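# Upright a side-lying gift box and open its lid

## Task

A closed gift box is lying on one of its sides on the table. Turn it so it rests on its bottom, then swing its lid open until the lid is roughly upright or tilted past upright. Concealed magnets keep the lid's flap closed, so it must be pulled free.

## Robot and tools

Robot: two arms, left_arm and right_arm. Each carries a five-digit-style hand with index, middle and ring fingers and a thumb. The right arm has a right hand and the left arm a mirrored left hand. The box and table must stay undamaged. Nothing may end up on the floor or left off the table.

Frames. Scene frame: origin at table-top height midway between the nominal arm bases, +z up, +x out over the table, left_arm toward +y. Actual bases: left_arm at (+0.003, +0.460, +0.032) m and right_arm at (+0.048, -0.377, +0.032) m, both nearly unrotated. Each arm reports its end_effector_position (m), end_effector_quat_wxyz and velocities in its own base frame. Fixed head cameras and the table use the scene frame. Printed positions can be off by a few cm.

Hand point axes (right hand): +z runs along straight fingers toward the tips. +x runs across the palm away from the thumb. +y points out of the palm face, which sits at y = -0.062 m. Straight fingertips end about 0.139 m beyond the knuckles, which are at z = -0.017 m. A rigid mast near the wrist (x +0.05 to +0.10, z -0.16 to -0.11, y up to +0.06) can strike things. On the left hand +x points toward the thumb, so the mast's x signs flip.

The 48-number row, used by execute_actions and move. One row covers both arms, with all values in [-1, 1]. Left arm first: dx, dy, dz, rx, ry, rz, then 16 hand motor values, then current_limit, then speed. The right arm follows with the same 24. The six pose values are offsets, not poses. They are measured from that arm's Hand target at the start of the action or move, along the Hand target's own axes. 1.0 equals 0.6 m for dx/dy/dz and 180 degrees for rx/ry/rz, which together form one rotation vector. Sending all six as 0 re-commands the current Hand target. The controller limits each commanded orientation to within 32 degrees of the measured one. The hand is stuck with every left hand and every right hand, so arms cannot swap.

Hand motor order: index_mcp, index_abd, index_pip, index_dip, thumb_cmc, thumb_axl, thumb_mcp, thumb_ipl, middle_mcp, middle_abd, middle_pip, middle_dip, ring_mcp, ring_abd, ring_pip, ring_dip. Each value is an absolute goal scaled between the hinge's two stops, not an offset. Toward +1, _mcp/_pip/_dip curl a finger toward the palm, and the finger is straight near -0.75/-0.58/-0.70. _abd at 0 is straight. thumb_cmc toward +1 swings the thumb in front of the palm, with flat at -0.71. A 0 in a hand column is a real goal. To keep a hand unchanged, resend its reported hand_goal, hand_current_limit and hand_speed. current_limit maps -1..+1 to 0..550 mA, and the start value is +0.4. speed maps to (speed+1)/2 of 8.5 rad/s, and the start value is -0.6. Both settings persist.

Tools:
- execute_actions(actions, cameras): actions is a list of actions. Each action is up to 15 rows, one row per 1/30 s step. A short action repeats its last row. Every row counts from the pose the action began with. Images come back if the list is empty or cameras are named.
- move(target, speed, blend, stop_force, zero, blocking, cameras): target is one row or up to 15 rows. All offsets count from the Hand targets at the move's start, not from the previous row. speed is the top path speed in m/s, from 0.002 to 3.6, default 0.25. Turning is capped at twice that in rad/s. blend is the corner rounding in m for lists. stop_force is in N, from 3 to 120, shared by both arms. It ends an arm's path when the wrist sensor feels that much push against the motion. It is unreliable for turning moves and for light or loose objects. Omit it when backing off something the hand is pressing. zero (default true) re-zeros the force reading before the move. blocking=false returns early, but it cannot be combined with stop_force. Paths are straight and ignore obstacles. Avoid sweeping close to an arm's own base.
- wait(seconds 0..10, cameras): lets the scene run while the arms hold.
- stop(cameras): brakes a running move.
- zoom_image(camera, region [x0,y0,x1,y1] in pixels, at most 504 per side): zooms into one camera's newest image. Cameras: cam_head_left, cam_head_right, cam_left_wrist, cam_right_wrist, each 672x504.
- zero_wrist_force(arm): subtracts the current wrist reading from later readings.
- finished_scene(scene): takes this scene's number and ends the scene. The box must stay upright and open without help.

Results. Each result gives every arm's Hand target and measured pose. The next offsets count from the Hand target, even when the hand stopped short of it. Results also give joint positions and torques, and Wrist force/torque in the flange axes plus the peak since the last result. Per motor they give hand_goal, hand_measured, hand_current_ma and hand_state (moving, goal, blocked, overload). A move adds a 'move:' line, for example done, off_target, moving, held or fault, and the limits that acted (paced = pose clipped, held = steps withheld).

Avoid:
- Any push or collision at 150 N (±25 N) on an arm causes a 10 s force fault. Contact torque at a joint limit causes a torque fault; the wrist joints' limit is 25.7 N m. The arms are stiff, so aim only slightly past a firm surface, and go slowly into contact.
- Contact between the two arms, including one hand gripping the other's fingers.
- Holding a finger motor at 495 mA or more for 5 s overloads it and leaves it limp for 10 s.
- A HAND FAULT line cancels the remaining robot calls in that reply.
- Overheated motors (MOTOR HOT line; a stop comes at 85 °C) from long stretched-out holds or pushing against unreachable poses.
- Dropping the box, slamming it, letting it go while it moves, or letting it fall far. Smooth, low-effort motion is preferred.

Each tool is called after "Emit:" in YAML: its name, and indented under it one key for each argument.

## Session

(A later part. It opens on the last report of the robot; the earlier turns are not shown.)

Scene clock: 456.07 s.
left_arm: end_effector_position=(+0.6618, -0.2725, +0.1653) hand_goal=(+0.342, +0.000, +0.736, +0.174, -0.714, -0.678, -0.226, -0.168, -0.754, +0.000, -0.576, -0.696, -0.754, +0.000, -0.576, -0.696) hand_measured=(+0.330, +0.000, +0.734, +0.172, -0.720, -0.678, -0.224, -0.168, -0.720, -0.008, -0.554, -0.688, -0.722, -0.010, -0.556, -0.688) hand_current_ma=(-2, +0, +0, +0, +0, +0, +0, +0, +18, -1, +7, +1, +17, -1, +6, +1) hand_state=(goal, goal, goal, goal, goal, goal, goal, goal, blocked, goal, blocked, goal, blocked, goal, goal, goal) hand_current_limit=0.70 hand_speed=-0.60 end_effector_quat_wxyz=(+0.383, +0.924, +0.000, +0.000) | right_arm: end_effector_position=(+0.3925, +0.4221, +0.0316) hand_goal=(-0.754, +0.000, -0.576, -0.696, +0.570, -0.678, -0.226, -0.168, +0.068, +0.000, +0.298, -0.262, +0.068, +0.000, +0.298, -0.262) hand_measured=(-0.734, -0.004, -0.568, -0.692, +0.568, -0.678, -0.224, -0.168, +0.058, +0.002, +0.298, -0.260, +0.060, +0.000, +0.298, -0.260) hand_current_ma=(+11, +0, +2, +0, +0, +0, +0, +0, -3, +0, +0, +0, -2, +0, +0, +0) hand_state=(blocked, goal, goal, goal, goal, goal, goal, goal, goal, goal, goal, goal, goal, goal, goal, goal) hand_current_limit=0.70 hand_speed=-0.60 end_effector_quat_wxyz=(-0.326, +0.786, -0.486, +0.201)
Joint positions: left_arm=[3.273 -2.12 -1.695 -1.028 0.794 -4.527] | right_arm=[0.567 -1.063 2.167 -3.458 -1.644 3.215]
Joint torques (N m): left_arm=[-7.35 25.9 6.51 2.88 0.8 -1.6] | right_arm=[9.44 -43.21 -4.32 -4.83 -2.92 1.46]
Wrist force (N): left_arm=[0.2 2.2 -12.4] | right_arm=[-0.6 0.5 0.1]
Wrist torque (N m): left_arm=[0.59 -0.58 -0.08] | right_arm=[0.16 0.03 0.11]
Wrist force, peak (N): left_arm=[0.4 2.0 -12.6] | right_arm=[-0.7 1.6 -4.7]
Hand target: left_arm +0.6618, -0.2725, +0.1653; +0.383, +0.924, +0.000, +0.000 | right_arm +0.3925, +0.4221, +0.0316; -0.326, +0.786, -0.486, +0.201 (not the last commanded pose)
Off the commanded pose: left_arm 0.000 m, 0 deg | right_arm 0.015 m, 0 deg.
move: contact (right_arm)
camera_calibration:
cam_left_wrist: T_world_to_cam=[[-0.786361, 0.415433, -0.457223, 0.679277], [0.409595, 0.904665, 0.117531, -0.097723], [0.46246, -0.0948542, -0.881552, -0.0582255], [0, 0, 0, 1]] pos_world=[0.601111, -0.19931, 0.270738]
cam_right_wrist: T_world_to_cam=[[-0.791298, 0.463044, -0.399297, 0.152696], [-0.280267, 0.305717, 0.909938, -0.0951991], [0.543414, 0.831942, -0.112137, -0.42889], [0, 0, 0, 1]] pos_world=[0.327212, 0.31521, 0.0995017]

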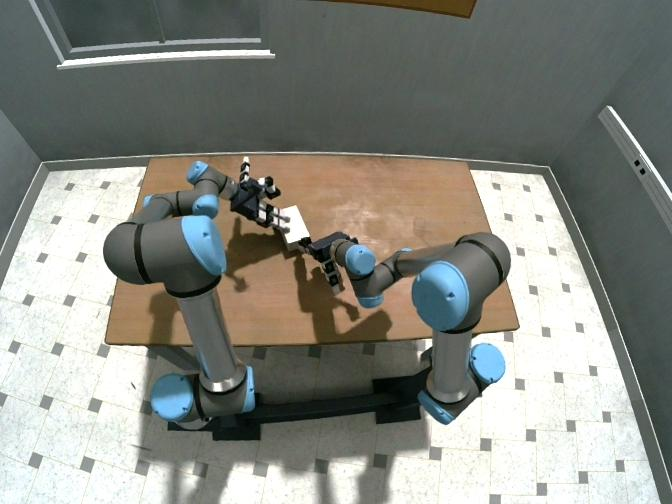

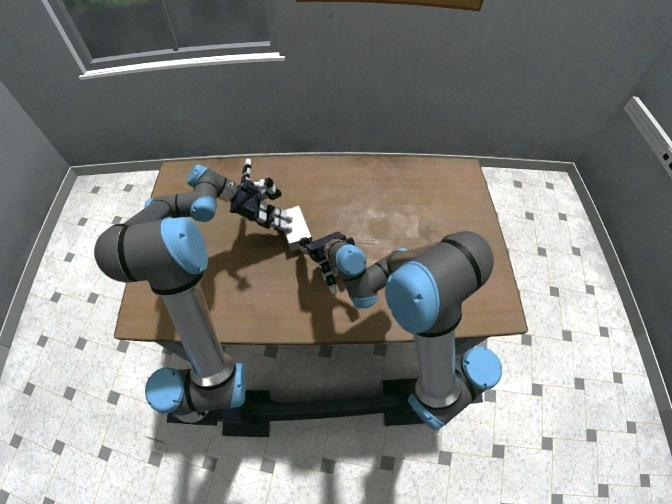

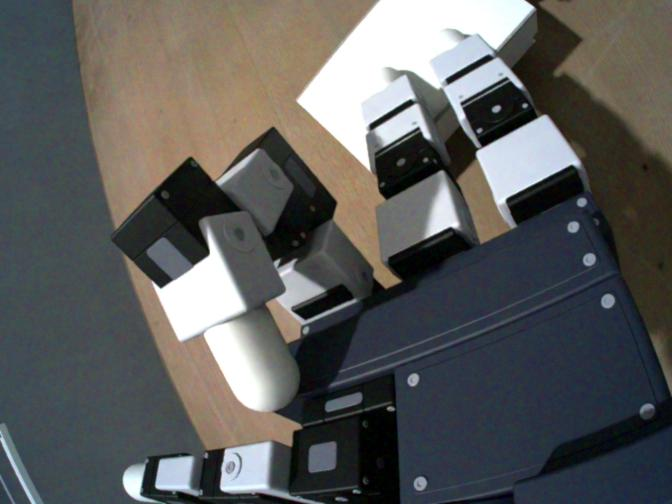

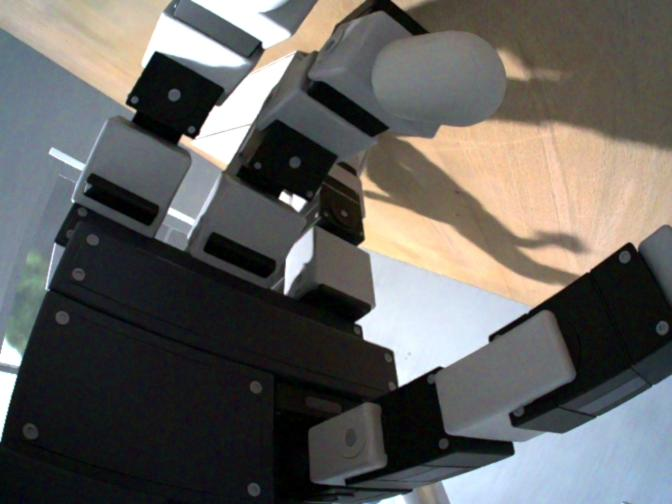

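Emit:
move:
  target:
    - [0,0,0,0,0,0,0.342,0,0.736,0.174,-0.714,-0.678,-0.226,-0.168,-0.754,0,-0.576,-0.696,-0.754,0,-0.576,-0.696,0.7,-0.6,0.0004,-0.0018,0.0018,0,0,0,-0.754,0,-0.576,-0.696,0.57,-0.678,-0.226,-0.168,0.068,0,0.298,-0.262,0.068,0,0.298,-0.262,0.7,-0.6]
    - [0,0,0,0,0,0,0.342,0,0.736,0.174,-0.714,-0.678,-0.226,-0.168,-0.754,0,-0.576,-0.696,-0.754,0,-0.576,-0.696,0.7,-0.6,-0.0573,-0.0079,0.0079,0,0,0,-0.754,0,-0.576,-0.696,0.57,-0.678,-0.226,-0.168,0.068,0,0.298,-0.262,0.068,0,0.298,-0.262,0.7,-0.6]
  speed: 0.015
  stop_force: 6
  cameras: ["all"]

Emit:
zoom_image:
  camera: "cam_head_left"
  region: [260, 190, 340, 270]

Emit:
zoom_image:
  camera: "cam_head_right"
  region: [260, 190, 340, 270]

Emit:
zoom_image:
  camera: "cam_left_wrist"
  region: [280, 0, 580, 200]

Scene clock: 466.73 s.
left_arm: end_effector_position=(+0.6618, -0.2725, +0.1653) hand_goal=(+0.342, +0.000, +0.736, +0.174, -0.714, -0.678, -0.226, -0.168, -0.754, +0.000, -0.576, -0.696, -0.754, +0.000, -0.576, -0.696) hand_measured=(+0.330, +0.000, +0.734, +0.172, -0.720, -0.678, -0.224, -0.168, -0.720, -0.008, -0.554, -0.688, -0.722, -0.010, -0.556, -0.688) hand_current_ma=(-2, +0, +0, +0, +0, +0, +0, +0, +18, -1, +7, +1, +17, -1, +6, +1) hand_state=(goal, goal, goal, goal, goal, goal, goal, goal, blocked, goal, blocked, goal, blocked, goal, goal, goal) hand_current_limit=0.70 hand_speed=-0.60 end_effector_quat_wxyz=(+0.383, +0.924, +0.000, +0.000) | right_arm: end_effector_position=(+0.3832, +0.4559, +0.0316) hand_goal=(-0.754, +0.000, -0.576, -0.696, +0.570, -0.678, -0.226, -0.168, +0.068, +0.000, +0.298, -0.262, +0.068, +0.000, +0.298, -0.262) hand_measured=(-0.720, +0.016, -0.560, -0.690, +0.568, -0.678, -0.224, -0.168, +0.058, +0.002, +0.298, -0.260, +0.060, +0.000, +0.298, -0.260) hand_current_ma=(+27, +5, +7, +1, +0, +0, +0, +0, -3, +0, +0, +0, -2, +0, +0, +0) hand_state=(blocked, goal, goal, goal, goal, goal, goal, goal, goal, goal, goal, goal, goal, goal, goal, goal) hand_current_limit=0.70 hand_speed=-0.60 end_effector_quat_wxyz=(-0.326, +0.786, -0.486, +0.201)
Joint positions: left_arm=[3.273 -2.12 -1.695 -1.028 0.794 -4.527] | right_arm=[0.638 -1.037 2.11 -3.421 -1.695 3.266]
Joint torques (N m): left_arm=[-8.09 25.61 6.55 2.85 0.69 -1.64] | right_arm=[9.48 -20.62 -20.27 -1.3 -2.79 1.48]
Wrist force (N): left_arm=[0.2 2.3 -12.4] | right_arm=[0.7 1.8 -1.1]
Wrist torque (N m): left_arm=[0.59 -0.58 -0.06] | right_arm=[0.13 0.08 0.04]
Wrist force, peak (N): left_arm=[0.3 2.4 -12.7] | right_arm=[-0.5 1.7 -5.2]
Hand target: left_arm +0.6618, -0.2725, +0.1653; +0.383, +0.924, +0.000, +0.000 | right_arm +0.3832, +0.4559, +0.0316; -0.326, +0.786, -0.486, +0.201
Off the commanded pose: left_arm 0.000 m, 0 deg | right_arm 0.000 m, 0 deg.
move: done
camera_calibration:
cam_left_wrist: T_world_to_cam=[[-0.786361, 0.415433, -0.457223, 0.679277], [0.409595, 0.904665, 0.117531, -0.097723], [0.46246, -0.0948542, -0.881552, -0.0582255], [0, 0, 0, 1]] pos_world=[0.601111, -0.19931, 0.270738]
cam_right_wrist: T_world_to_cam=[[-0.791298, 0.463044, -0.399297, 0.129607], [-0.280267, 0.305717, 0.909938, -0.108167], [0.543414, 0.831942, -0.112137, -0.451901], [0, 0, 0, 1]] pos_world=[0.317812, 0.34901, 0.0995017]

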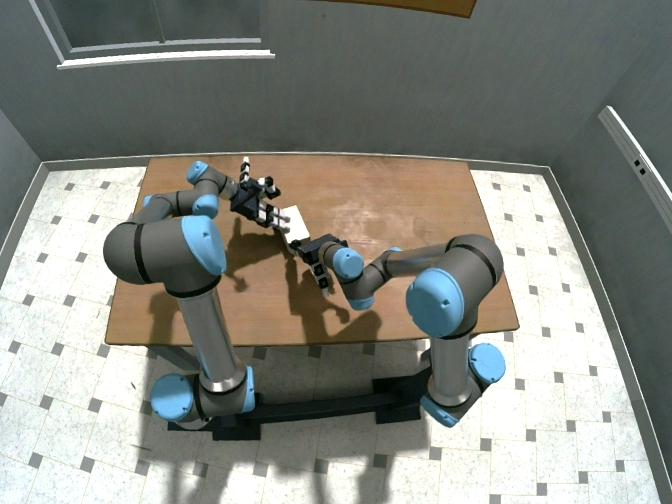

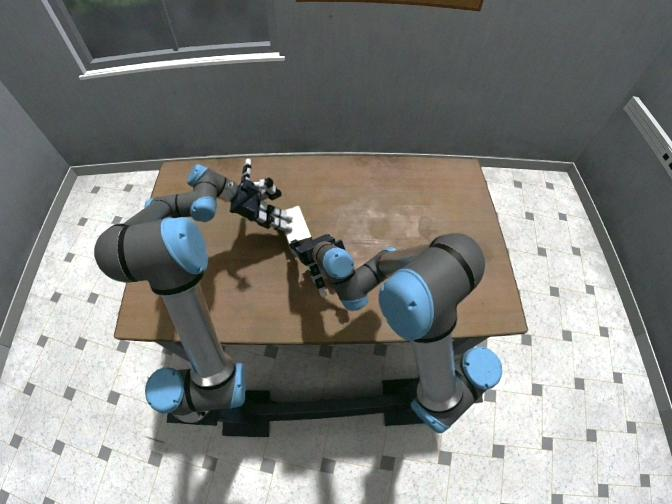

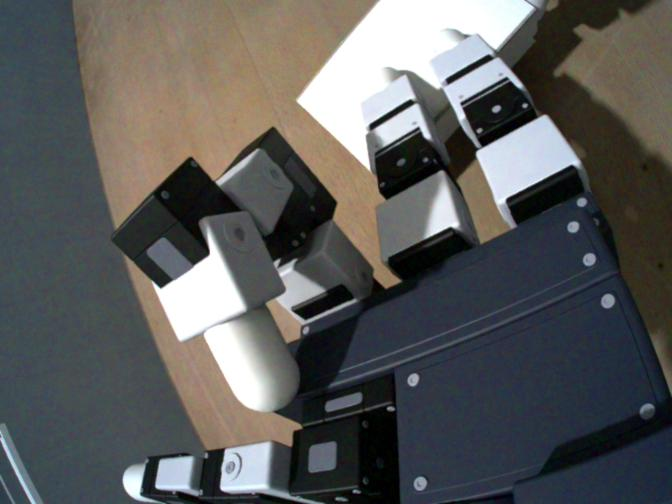

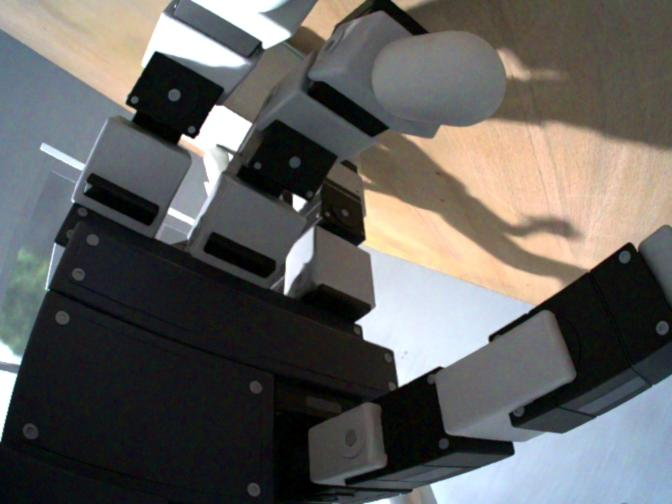

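Scaled by 6.300 from the camera's 672x504 image, which has a finer 960x720 frame.

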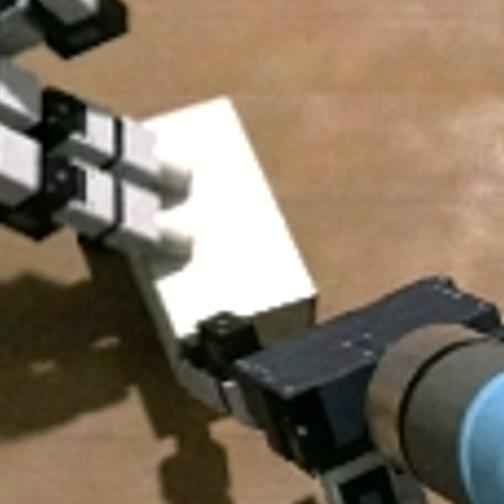

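Scaled by 6.300 from the camera's 672x504 image, which has a finer 960x720 frame.

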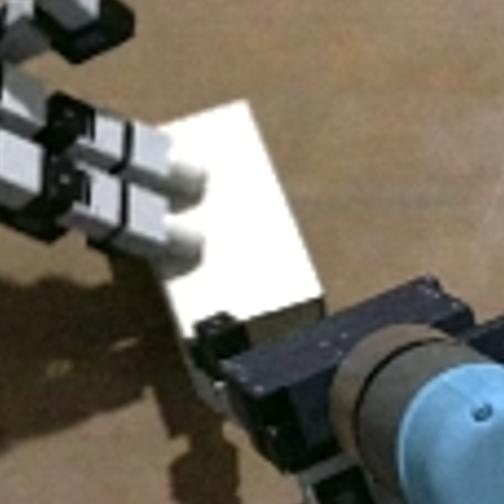

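Scaled by 1.680 from the camera's 672x504 image, which has a finer 960x720 frame.

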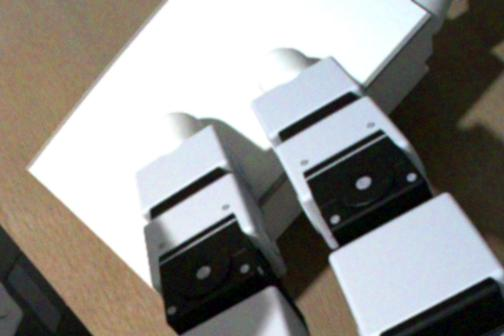

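Emit:
move:
  target: [0,0,0,0,0,0,0.342,0,0.736,0.174,-0.714,-0.678,-0.226,-0.168,-0.754,0,-0.576,-0.696,-0.754,0,-0.576,-0.696,0.7,-0.6,-0.033,-0.0035,0.0035,0,0,0,-0.754,0,-0.576,-0.696,0.57,-0.678,-0.226,-0.168,0.068,0,0.298,-0.262,0.068,0,0.298,-0.262,0.7,-0.6]
  speed: 0.015
  stop_force: 8
  cameras: ["all"]

Emit:
zoom_image:
  camera: "cam_head_left"
  region: [260, 190, 340, 270]

Emit:
zoom_image:
  camera: "cam_left_wrist"
  region: [280, 0, 580, 200]

Scene clock: 473.20 s.
left_arm: end_effector_position=(+0.6618, -0.2725, +0.1652) hand_goal=(+0.342, +0.000, +0.736, +0.174, -0.714, -0.678, -0.226, -0.168, -0.754, +0.000, -0.576, -0.696, -0.754, +0.000, -0.576, -0.696) hand_measured=(+0.330, +0.000, +0.734, +0.172, -0.720, -0.678, -0.224, -0.168, -0.720, -0.008, -0.552, -0.686, -0.722, -0.012, -0.556, -0.688) hand_current_ma=(-2, +0, +0, +0, +0, +0, +0, +0, +19, -1, +8, +1, +17, -2, +6, +1) hand_state=(goal, goal, goal, goal, goal, goal, goal, goal, blocked, goal, blocked, goal, blocked, goal, goal, goal) hand_current_limit=0.70 hand_speed=-0.60 end_effector_quat_wxyz=(+0.383, +0.924, +0.000, +0.000) | right_arm: end_effector_position=(+0.3770, +0.4749, +0.0316) hand_goal=(-0.754, +0.000, -0.576, -0.696, +0.570, -0.678, -0.226, -0.168, +0.068, +0.000, +0.298, -0.262, +0.068, +0.000, +0.298, -0.262) hand_measured=(-0.712, +0.074, -0.554, -0.686, +0.568, -0.678, -0.224, -0.168, +0.058, +0.002, +0.298, -0.260, +0.060, +0.000, +0.298, -0.260) hand_current_ma=(+41, +81, +12, +2, +0, +0, +0, +0, -3, +0, +0, +0, -2, +0, +0, +0) hand_state=(blocked, blocked, blocked, goal, goal, goal, goal, goal, goal, goal, goal, goal, goal, goal, goal, goal) hand_current_limit=0.70 hand_speed=-0.60 end_effector_quat_wxyz=(-0.326, +0.786, -0.486, +0.201)
Joint positions: left_arm=[3.273 -2.12 -1.695 -1.028 0.794 -4.527] | right_arm=[0.678 -1.023 2.076 -3.398 -1.722 3.294]
Joint torques (N m): left_arm=[-9.46 35.95 9.58 2.76 0.62 -1.72] | right_arm=[10.13 -21.24 -21.05 -1.33 -2.51 1.58]
Wrist force (N): left_arm=[0.9 1.9 -9.4] | right_arm=[1.6 2.4 -1.7]
Wrist torque (N m): left_arm=[0.36 -0.48 0.00] | right_arm=[0.18 0.17 0.12]
Wrist force, peak (N): left_arm=[0.3 2.2 -12.7] | right_arm=[3.3 2.0 -2.6]
Hand target: left_arm +0.6618, -0.2725, +0.1653; +0.383, +0.924, +0.000, +0.000 | right_arm +0.3770, +0.4749, +0.0316; -0.326, +0.786, -0.486, +0.201
Off the commanded pose: left_arm 0.000 m, 0 deg | right_arm 0.000 m, 0 deg.
move: done
camera_calibration:
cam_left_wrist: T_world_to_cam=[[-0.786379, 0.415392, -0.457228, 0.679282], [0.409559, 0.904684, 0.117511, -0.0976925], [0.46246, -0.0948536, -0.881552, -0.0582252], [0, 0, 0, 1]] pos_world=[0.601111, -0.19931, 0.270738]
cam_right_wrist: T_world_to_cam=[[-0.791298, 0.463044, -0.399297, 0.115903], [-0.280267, 0.305717, 0.909938, -0.115713], [0.543414, 0.831942, -0.112137, -0.464339], [0, 0, 0, 1]] pos_world=[0.311612, 0.36801, 0.0995017]

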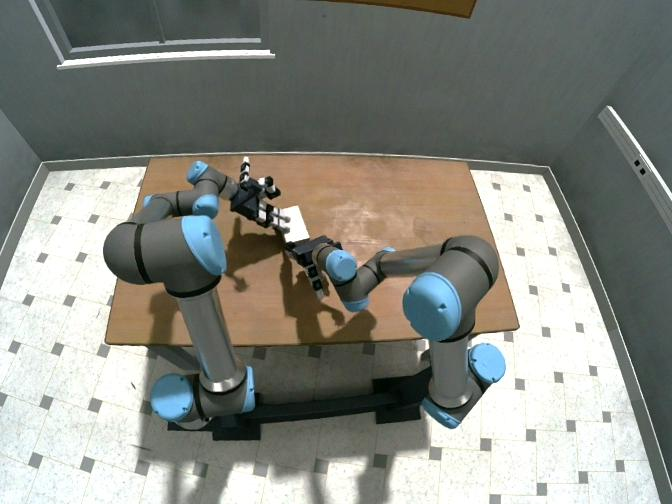

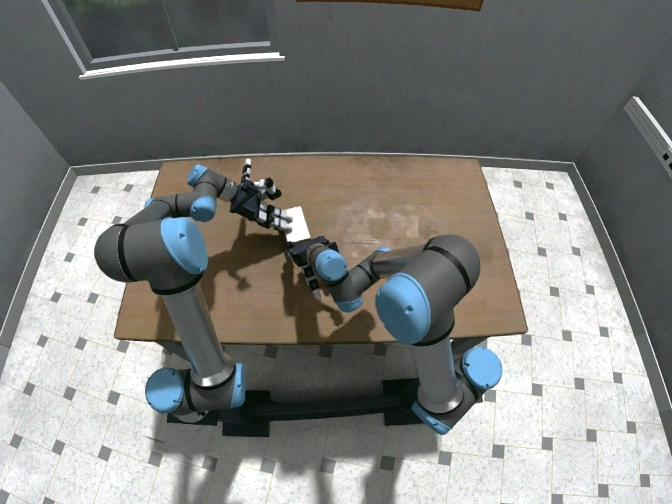

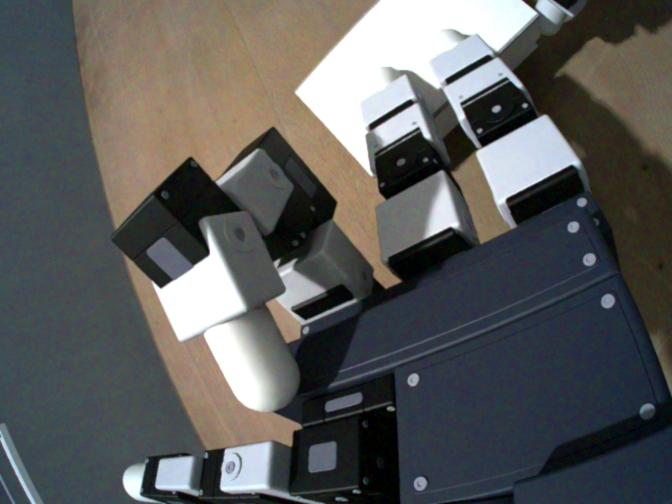

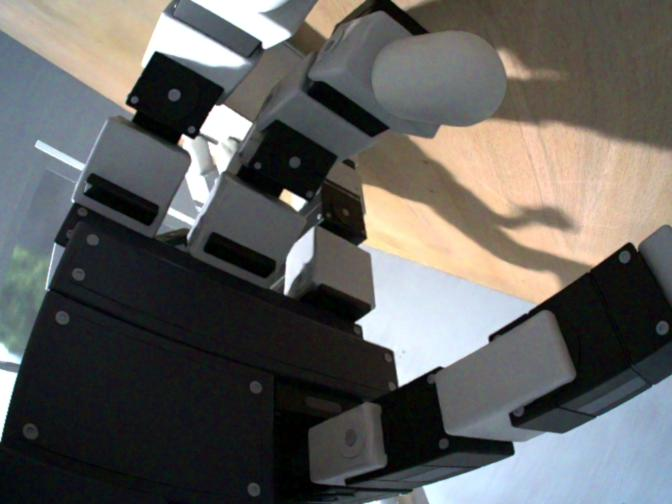

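Scaled by 6.300 from the camera's 672x504 image, which has a finer 960x720 frame.

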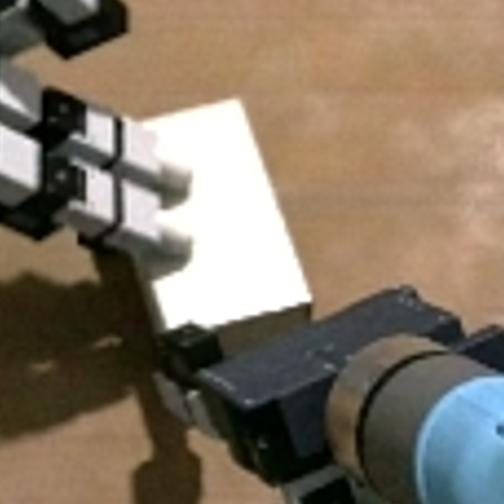

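Scaled by 1.680 from the camera's 672x504 image, which has a finer 960x720 frame.

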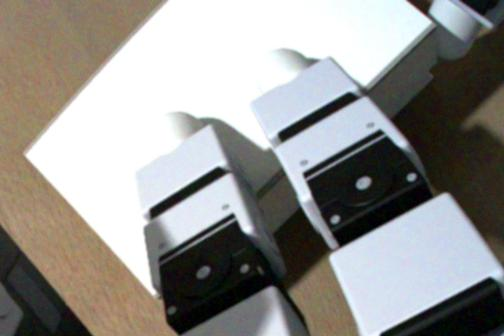

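Emit:
move:
  target:
    - [0,0.0589,-0.0589,0,0,0,-0.754,0,0.737,0.609,-0.714,-0.678,-0.226,-0.168,-0.754,0,0.737,0.609,-0.754,0,0.737,0.609,0.7,-0.6,-0.0073,0.035,-0.035,0,0,0,-0.754,0,-0.576,-0.696,0.57,-0.678,-0.226,-0.168,0.068,0,0.298,-0.262,0.068,0,0.298,-0.262,0.7,-0.6]
    - [-0.0082,0.1356,0.1057,0.2487,0.0305,-0.0738,-0.754,0,0.737,0.609,-0.714,-0.678,-0.226,-0.168,-0.754,0,0.737,0.609,-0.754,0,0.737,0.609,0.7,-0.6,-0.0073,0.035,-0.035,0,0,0,-0.754,0,-0.576,-0.696,0.57,-0.678,-0.226,-0.168,0.068,0,0.298,-0.262,0.068,0,0.298,-0.262,0.7,-0.6]
  speed: 0.2
  blend: 0.02
  cameras: ["all"]

Emit:
zoom_image:
  camera: "cam_head_left"
  region: [250, 180, 350, 280]

Emit:
zoom_image:
  camera: "cam_head_right"
  region: [250, 180, 350, 280]

Scene clock: 515.97 s.
left_arm: end_effector_position=(+0.6568, -0.3748, +0.1780) hand_goal=(-0.754, +0.000, +0.736, +0.608, -0.714, -0.678, -0.226, -0.168, -0.754, +0.000, +0.736, +0.608, -0.754, +0.000, +0.736, +0.608) hand_measured=(-0.756, +0.000, +0.734, +0.606, -0.716, -0.678, -0.224, -0.168, -0.758, -0.004, +0.728, +0.606, -0.758, -0.002, +0.730, +0.606) hand_current_ma=(+0, +0, +0, +0, +0, +0, +0, +0, +0, +0, -1, +0, +0, +0, -1, +0) hand_state=(goal, goal, goal, goal, goal, goal, goal, goal, goal, goal, goal, goal, goal, goal, goal, goal) hand_current_limit=0.70 hand_speed=-0.60 end_effector_quat_wxyz=(+0.000, +0.993, +0.122, +0.000) | right_arm: end_effector_position=(+0.3485, +0.4656, +0.0316) hand_goal=(-0.754, +0.000, -0.576, -0.696, +0.570, -0.678, -0.226, -0.168, +0.068, +0.000, +0.298, -0.262, +0.068, +0.000, +0.298, -0.262) hand_measured=(-0.736, +0.004, -0.570, -0.692, +0.568, -0.678, -0.224, -0.168, +0.058, +0.002, +0.298, -0.260, +0.060, +0.000, +0.298, -0.260) hand_current_ma=(+9, +0, +1, +0, +0, +0, +0, +0, -3, +0, +0, +0, -2, +0, +0, +0) hand_state=(goal, goal, goal, goal, goal, goal, goal, goal, goal, goal, goal, goal, goal, goal, goal, goal) hand_current_limit=0.70 hand_speed=-0.60 end_effector_quat_wxyz=(-0.326, +0.786, -0.486, +0.201)
Joint positions: left_arm=[2.887 -2.06 -1.419 -1.233 1.57 -5.211] | right_arm=[0.701 -1.056 2.147 -3.433 -1.738 3.311]
Joint torques (N m): left_arm=[-12.41 32.77 31.03 1.06 1.87 -2.28] | right_arm=[9.66 -43.14 -4.92 -4.82 -3.12 1.45]
Wrist force (N): left_arm=[-0.2 -0.3 -0.6] | right_arm=[-0.2 0.7 0.2]
Wrist torque (N m): left_arm=[0.03 -0.01 0.05] | right_arm=[0.17 0.02 0.01]
Wrist force, peak (N): left_arm=[1.0 2.2 -9.7] | right_arm=[2.0 2.5 -1.8]
Hand target: left_arm +0.6569, -0.3749, +0.1780; +0.000, +0.993, +0.122, +0.000 | right_arm +0.3485, +0.4656, +0.0316; -0.326, +0.786, -0.486, +0.201
Off the commanded pose: left_arm 0.000 m, 0 deg | right_arm 0.000 m, 0 deg.
move: done
camera_calibration:
cam_left_wrist: T_world_to_cam=[[-0.912222, 0.408614, -0.0297455, 0.727807], [0.262793, 0.639288, 0.722669, -0.115325], [0.314309, 0.651418, -0.690554, 0.288589], [0, 0, 0, 1]] pos_world=[0.603523, -0.411658, 0.304277]
cam_right_wrist: T_world_to_cam=[[-0.791298, 0.463044, -0.399297, 0.0976574], [-0.280267, 0.305717, 0.909938, -0.120858], [0.543414, 0.831942, -0.112137, -0.441115], [0, 0, 0, 1]] pos_world=[0.283112, 0.35871, 0.0995017]

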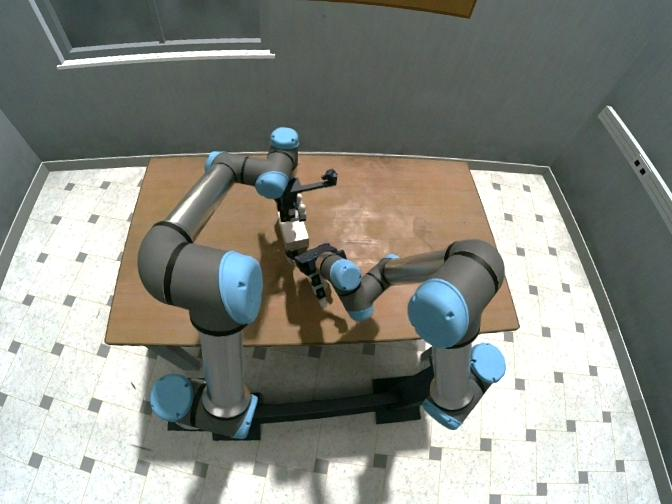

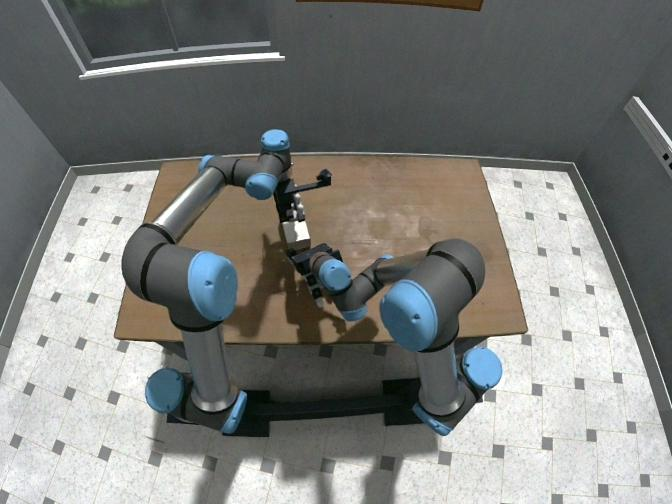

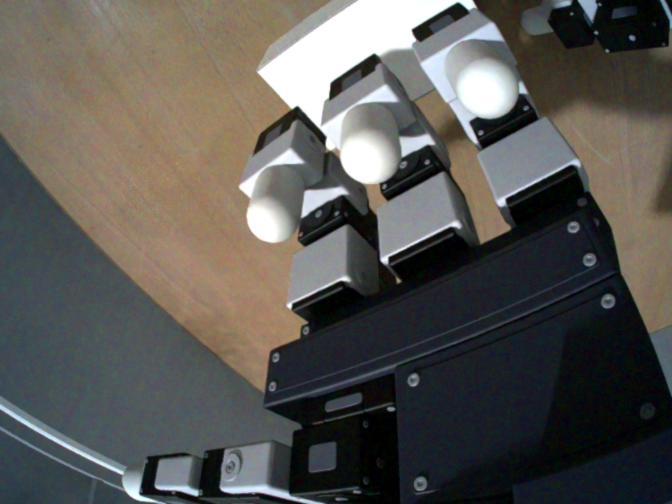

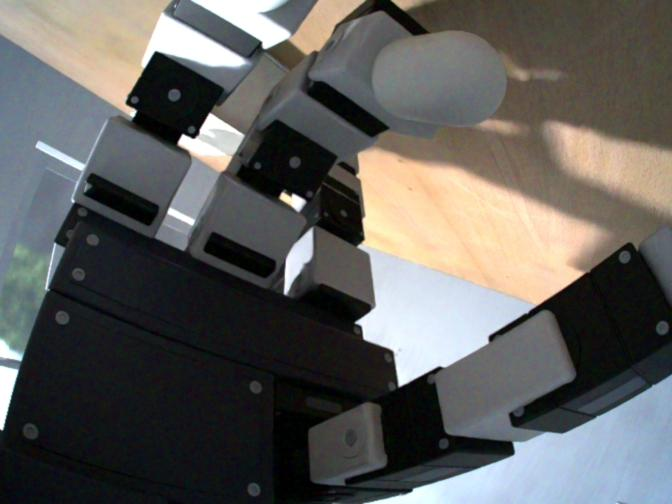

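Scaled by 5.040 from the camera's 672x504 image, which has a finer 960x720 frame.

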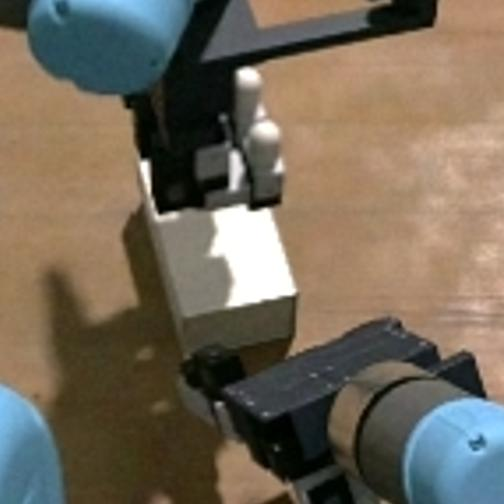

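Scaled by 5.040 from the camera's 672x504 image, which has a finer 960x720 frame.

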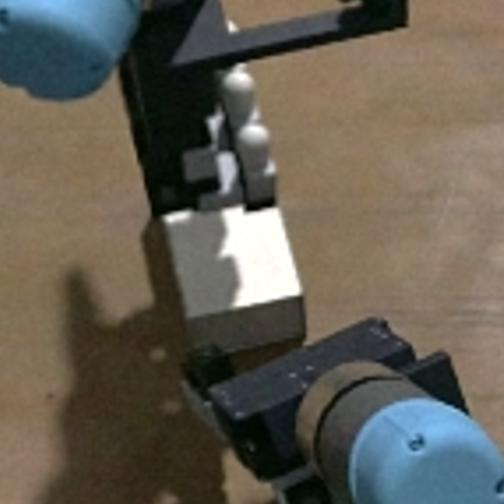

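Emit:
move:
  target: [0,0,0.12,0,0,0,-0.754,0,0.736,0.608,-0.714,-0.678,-0.226,-0.168,-0.754,0,0.736,0.608,-0.754,0,0.736,0.608,0.7,-0.6,0.0619,0.0096,-0.0096,0,0,0,-0.754,0,-0.576,-0.696,0.57,-0.678,-0.226,-0.168,0.068,0,0.298,-0.262,0.068,0,0.298,-0.262,0.7,-0.6]
  speed: 0.1

Emit:
move:
  target: [0,0,0.08,0,0,0,-0.754,0,0.736,0.608,-0.714,-0.678,-0.226,-0.168,-0.754,0,0.736,0.608,-0.754,0,0.736,0.608,0.7,-0.6,0,0,0,0,0,0,-0.754,0,-0.576,-0.696,0.57,-0.678,-0.226,-0.168,0.068,0,0.298,-0.262,0.068,0,0.298,-0.262,0.7,-0.6]
  speed: 0.03
  stop_force: 6

Emit:
move:
  target: [0,0,0.0025,0,0,0,-0.754,0,0.736,0.608,-0.714,-0.678,-0.226,-0.168,-0.754,0,0.736,0.608,-0.754,0,0.736,0.608,0.7,-0.6,0,0,0,0,0,0,-0.754,0,-0.576,-0.696,0.57,-0.678,-0.226,-0.168,0.068,0,0.298,-0.262,0.068,0,0.298,-0.262,0.7,-0.6]
  speed: 0.02
  cameras: ["all"]

Emit:
zoom_image:
  camera: "cam_head_left"
  region: [250, 180, 350, 280]

Emit:
zoom_image:
  camera: "cam_head_right"
  region: [250, 180, 350, 280]

Scene clock: 532.43 s.
left_arm: end_effector_position=(+0.6568, -0.3748, +0.1061) hand_goal=(-0.754, +0.000, +0.736, +0.608, -0.714, -0.678, -0.226, -0.168, -0.754, +0.000, +0.736, +0.608, -0.754, +0.000, +0.736, +0.608) hand_measured=(-0.756, +0.000, +0.734, +0.606, -0.716, -0.678, -0.224, -0.168, -0.758, -0.004, +0.728, +0.606, -0.758, -0.002, +0.730, +0.606) hand_current_ma=(+0, +0, +0, +0, +0, +0, +0, +0, +0, +0, -1, +0, +0, +0, -1, +0) hand_state=(goal, goal, goal, goal, goal, goal, goal, goal, goal, goal, goal, goal, goal, goal, goal, goal) hand_current_limit=0.70 hand_speed=-0.60 end_effector_quat_wxyz=(+0.000, +0.993, +0.122, +0.000) | right_arm: end_effector_position=(+0.3577, +0.4288, +0.0316) hand_goal=(-0.754, +0.000, -0.576, -0.696, +0.570, -0.678, -0.226, -0.168, +0.068, +0.000, +0.298, -0.262, +0.068, +0.000, +0.298, -0.262) hand_measured=(-0.736, +0.004, -0.570, -0.692, +0.568, -0.678, -0.224, -0.168, +0.058, +0.002, +0.298, -0.260, +0.060, +0.000, +0.298, -0.260) hand_current_ma=(+9, +0, +1, +0, +0, +0, +0, +0, -3, +0, +0, +0, -2, +0, +0, +0) hand_state=(goal, goal, goal, goal, goal, goal, goal, goal, goal, goal, goal, goal, goal, goal, goal, goal) hand_current_limit=0.70 hand_speed=-0.60 end_effector_quat_wxyz=(-0.326, +0.786, -0.486, +0.201)
Joint positions: left_arm=[2.887 -2.129 -1.51 -1.073 1.571 -5.211] | right_arm=[0.623 -1.087 2.217 -3.48 -1.684 3.255]
Joint torques (N m): left_arm=[-11.62 36.53 13.7 3.76 -1.78 -0.31] | right_arm=[-10.01 -41.74 -4.3 -4.93 2.43 -1.53]
Wrist force (N): left_arm=[-0.3 -0.1 -0.5] | right_arm=[-0.1 0.3 0.0]
Wrist torque (N m): left_arm=[0.05 -0.01 0.05] | right_arm=[0.15 -0.01 0.18]
Wrist force, peak (N): left_arm=[0.0 -0.1 -1.3] | right_arm=[-0.8 0.7 0.0]
Hand target: left_arm +0.6568, -0.3749, +0.1060; +0.000, +0.993, +0.122, +0.000 | right_arm +0.3578, +0.4287, +0.0316; -0.326, +0.786, -0.486, +0.201
Off the commanded pose: left_arm 0.000 m, 0 deg | right_arm 0.000 m, 0 deg.
move: done

Scene clock: 534.23 s.
left_arm: end_effector_position=(+0.6568, -0.3749, +0.0898) hand_goal=(-0.754, +0.000, +0.736, +0.608, -0.714, -0.678, -0.226, -0.168, -0.754, +0.000, +0.736, +0.608, -0.754, +0.000, +0.736, +0.608) hand_measured=(-0.750, -0.002, +0.738, +0.606, -0.716, -0.678, -0.224, -0.168, -0.752, -0.002, +0.736, +0.606, -0.752, -0.002, +0.736, +0.606) hand_current_ma=(+0, +0, +0, +0, +0, +0, +0, +0, +0, +0, +0, +0, +0, +0, +0, +0) hand_state=(goal, goal, goal, goal, goal, goal, goal, goal, goal, goal, goal, goal, goal, goal, goal, goal) hand_current_limit=0.70 hand_speed=-0.60 end_effector_quat_wxyz=(+0.000, +0.993, +0.122, +0.000) | right_arm: end_effector_position=(+0.3578, +0.4287, +0.0316) hand_goal=(-0.754, +0.000, -0.576, -0.696, +0.570, -0.678, -0.226, -0.168, +0.068, +0.000, +0.298, -0.262, +0.068, +0.000, +0.298, -0.262) hand_measured=(-0.736, +0.004, -0.570, -0.692, +0.568, -0.678, -0.224, -0.168, +0.058, +0.002, +0.298, -0.260, +0.060, +0.000, +0.298, -0.260) hand_current_ma=(+9, +0, +1, +0, +0, +0, +0, +0, -3, +0, +0, +0, -2, +0, +0, +0) hand_state=(goal, goal, goal, goal, goal, goal, goal, goal, goal, goal, goal, goal, goal, goal, goal, goal) hand_current_limit=0.70 hand_speed=-0.60 end_effector_quat_wxyz=(-0.326, +0.786, -0.486, +0.201)
Joint positions: left_arm=[2.887 -2.148 -1.526 -1.038 1.571 -5.211] | right_arm=[0.623 -1.087 2.217 -3.48 -1.684 3.255]
Joint torques (N m): left_arm=[-10.91 57.39 29.08 1.17 -1.82 -0.67] | right_arm=[-10.52 -41.63 -4.46 -4.81 2.62 -1.55]
Wrist force (N): left_arm=[-0.1 0.1 -0.8] | right_arm=[-0.2 0.5 0.2]
Wrist torque (N m): left_arm=[0.08 -0.02 0.06] | right_arm=[0.16 0.00 0.17]
Wrist force, peak (N): left_arm=[-0.6 -2.8 -16.2] | right_arm=[-0.5 0.8 -0.1]
Hand target: left_arm +0.6568, -0.3749, +0.0898; +0.000, +0.993, +0.122, +0.000 (not the last commanded pose) | right_arm +0.3578, +0.4287, +0.0316; -0.326, +0.786, -0.486, +0.201
Off the commanded pose: left_arm 0.032 m, 0 deg | right_arm 0.000 m, 0 deg.
move: contact (left_arm)

Scene clock: 534.97 s.
left_arm: end_effector_position=(+0.6568, -0.3749, +0.0884) hand_goal=(-0.754, +0.000, +0.736, +0.608, -0.714, -0.678, -0.226, -0.168, -0.754, +0.000, +0.736, +0.608, -0.754, +0.000, +0.736, +0.608) hand_measured=(-0.744, -0.002, +0.752, +0.606, -0.716, -0.678, -0.224, -0.168, -0.744, -0.002, +0.752, +0.606, -0.746, -0.002, +0.750, +0.606) hand_current_ma=(+2, +0, +4, +0, +0, +0, +0, +0, +2, +0, +4, +0, +1, +0, +3, +0) hand_state=(goal, goal, goal, goal, goal, goal, goal, goal, goal, goal, goal, goal, goal, goal, goal, goal) hand_current_limit=0.70 hand_speed=-0.60 end_effector_quat_wxyz=(+0.000, +0.993, +0.122, +0.000) | right_arm: end_effector_position=(+0.3578, +0.4287, +0.0316) hand_goal=(-0.754, +0.000, -0.576, -0.696, +0.570, -0.678, -0.226, -0.168, +0.068, +0.000, +0.298, -0.262, +0.068, +0.000, +0.298, -0.262) hand_measured=(-0.736, +0.004, -0.570, -0.692, +0.568, -0.678, -0.224, -0.168, +0.058, +0.002, +0.298, -0.260, +0.060, +0.000, +0.298, -0.260) hand_current_ma=(+9, +0, +1, +0, +0, +0, +0, +0, -3, +0, +0, +0, -2, +0, +0, +0) hand_state=(goal, goal, goal, goal, goal, goal, goal, goal, goal, goal, goal, goal, goal, goal, goal, goal) hand_current_limit=0.70 hand_speed=-0.60 end_effector_quat_wxyz=(-0.326, +0.786, -0.486, +0.201)
Joint positions: left_arm=[2.887 -2.15 -1.527 -1.035 1.571 -5.211] | right_arm=[0.623 -1.087 2.217 -3.48 -1.684 3.255]
Joint torques (N m): left_arm=[-10.41 22.68 5.63 2.32 -1.62 0.69] | right_arm=[-9.75 -41.71 -4.21 -4.86 2.65 -1.53]
Wrist force (N): left_arm=[-0.1 -3.2 -17.9] | right_arm=[-0.1 0.6 0.2]
Wrist torque (N m): left_arm=[1.07 -0.38 0.12] | right_arm=[0.18 0.00 0.18]
Wrist force, peak (N): left_arm=[-0.1 -3.2 -17.9] | right_arm=[-0.2 0.9 0.2]
Hand target: left_arm +0.6568, -0.3749, +0.0883; +0.000, +0.993, +0.122, +0.000 | right_arm +0.3578, +0.4287, +0.0316; -0.326, +0.786, -0.486, +0.201
Off the commanded pose: left_arm 0.000 m, 0 deg | right_arm 0.000 m, 0 deg.
move: done
camera_calibration:
cam_left_wrist: T_world_to_cam=[[-0.91221, 0.408648, -0.0296583, 0.725171], [0.262808, 0.639117, 0.722815, -0.0506203], [0.314332, 0.651565, -0.690405, 0.226796], [0, 0, 0, 1]] pos_world=[0.603523, -0.411759, 0.214677]
cam_right_wrist: T_world_to_cam=[[-0.791298, 0.463044, -0.399297, 0.122103], [-0.280267, 0.305717, 0.909938, -0.10697], [0.543414, 0.831942, -0.112137, -0.41547], [0, 0, 0, 1]] pos_world=[0.292412, 0.32181, 0.0995017]

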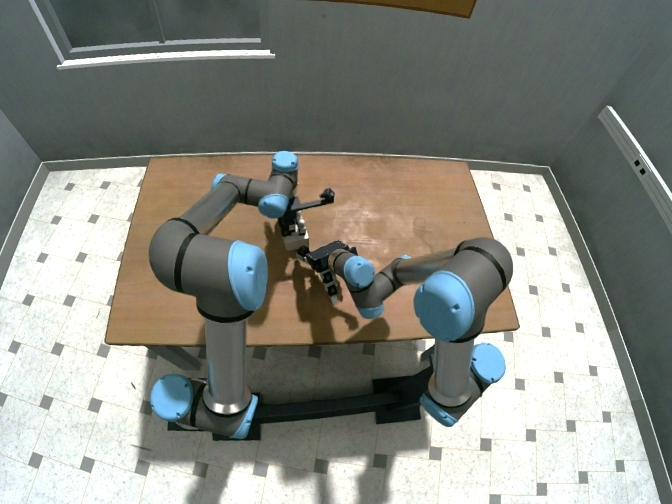

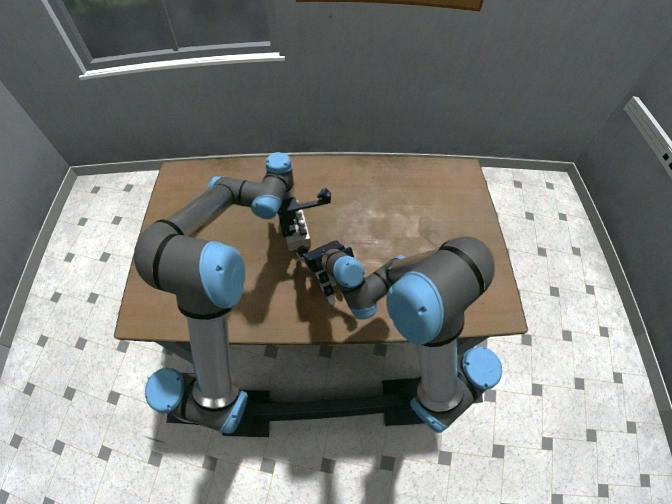

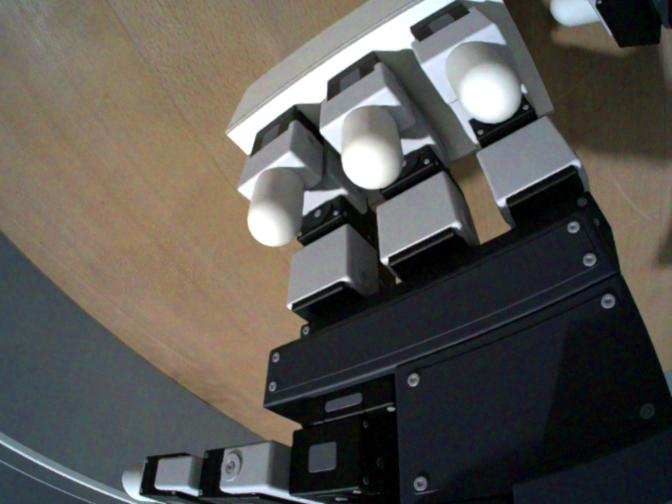

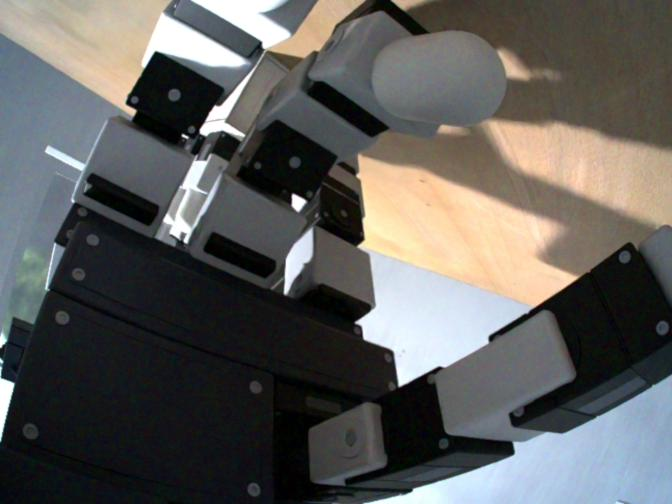

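Scaled by 5.040 from the camera's 672x504 image, which has a finer 960x720 frame.

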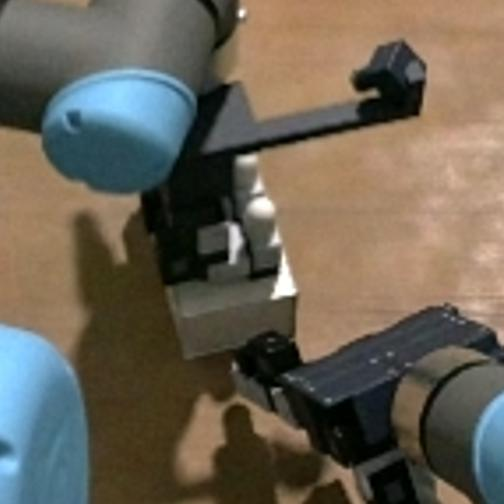

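Scaled by 5.040 from the camera's 672x504 image, which has a finer 960x720 frame.

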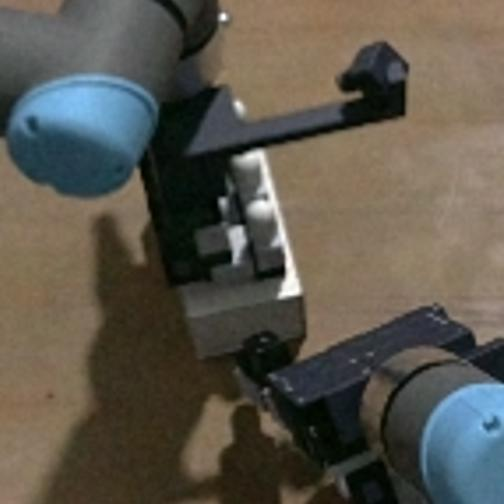

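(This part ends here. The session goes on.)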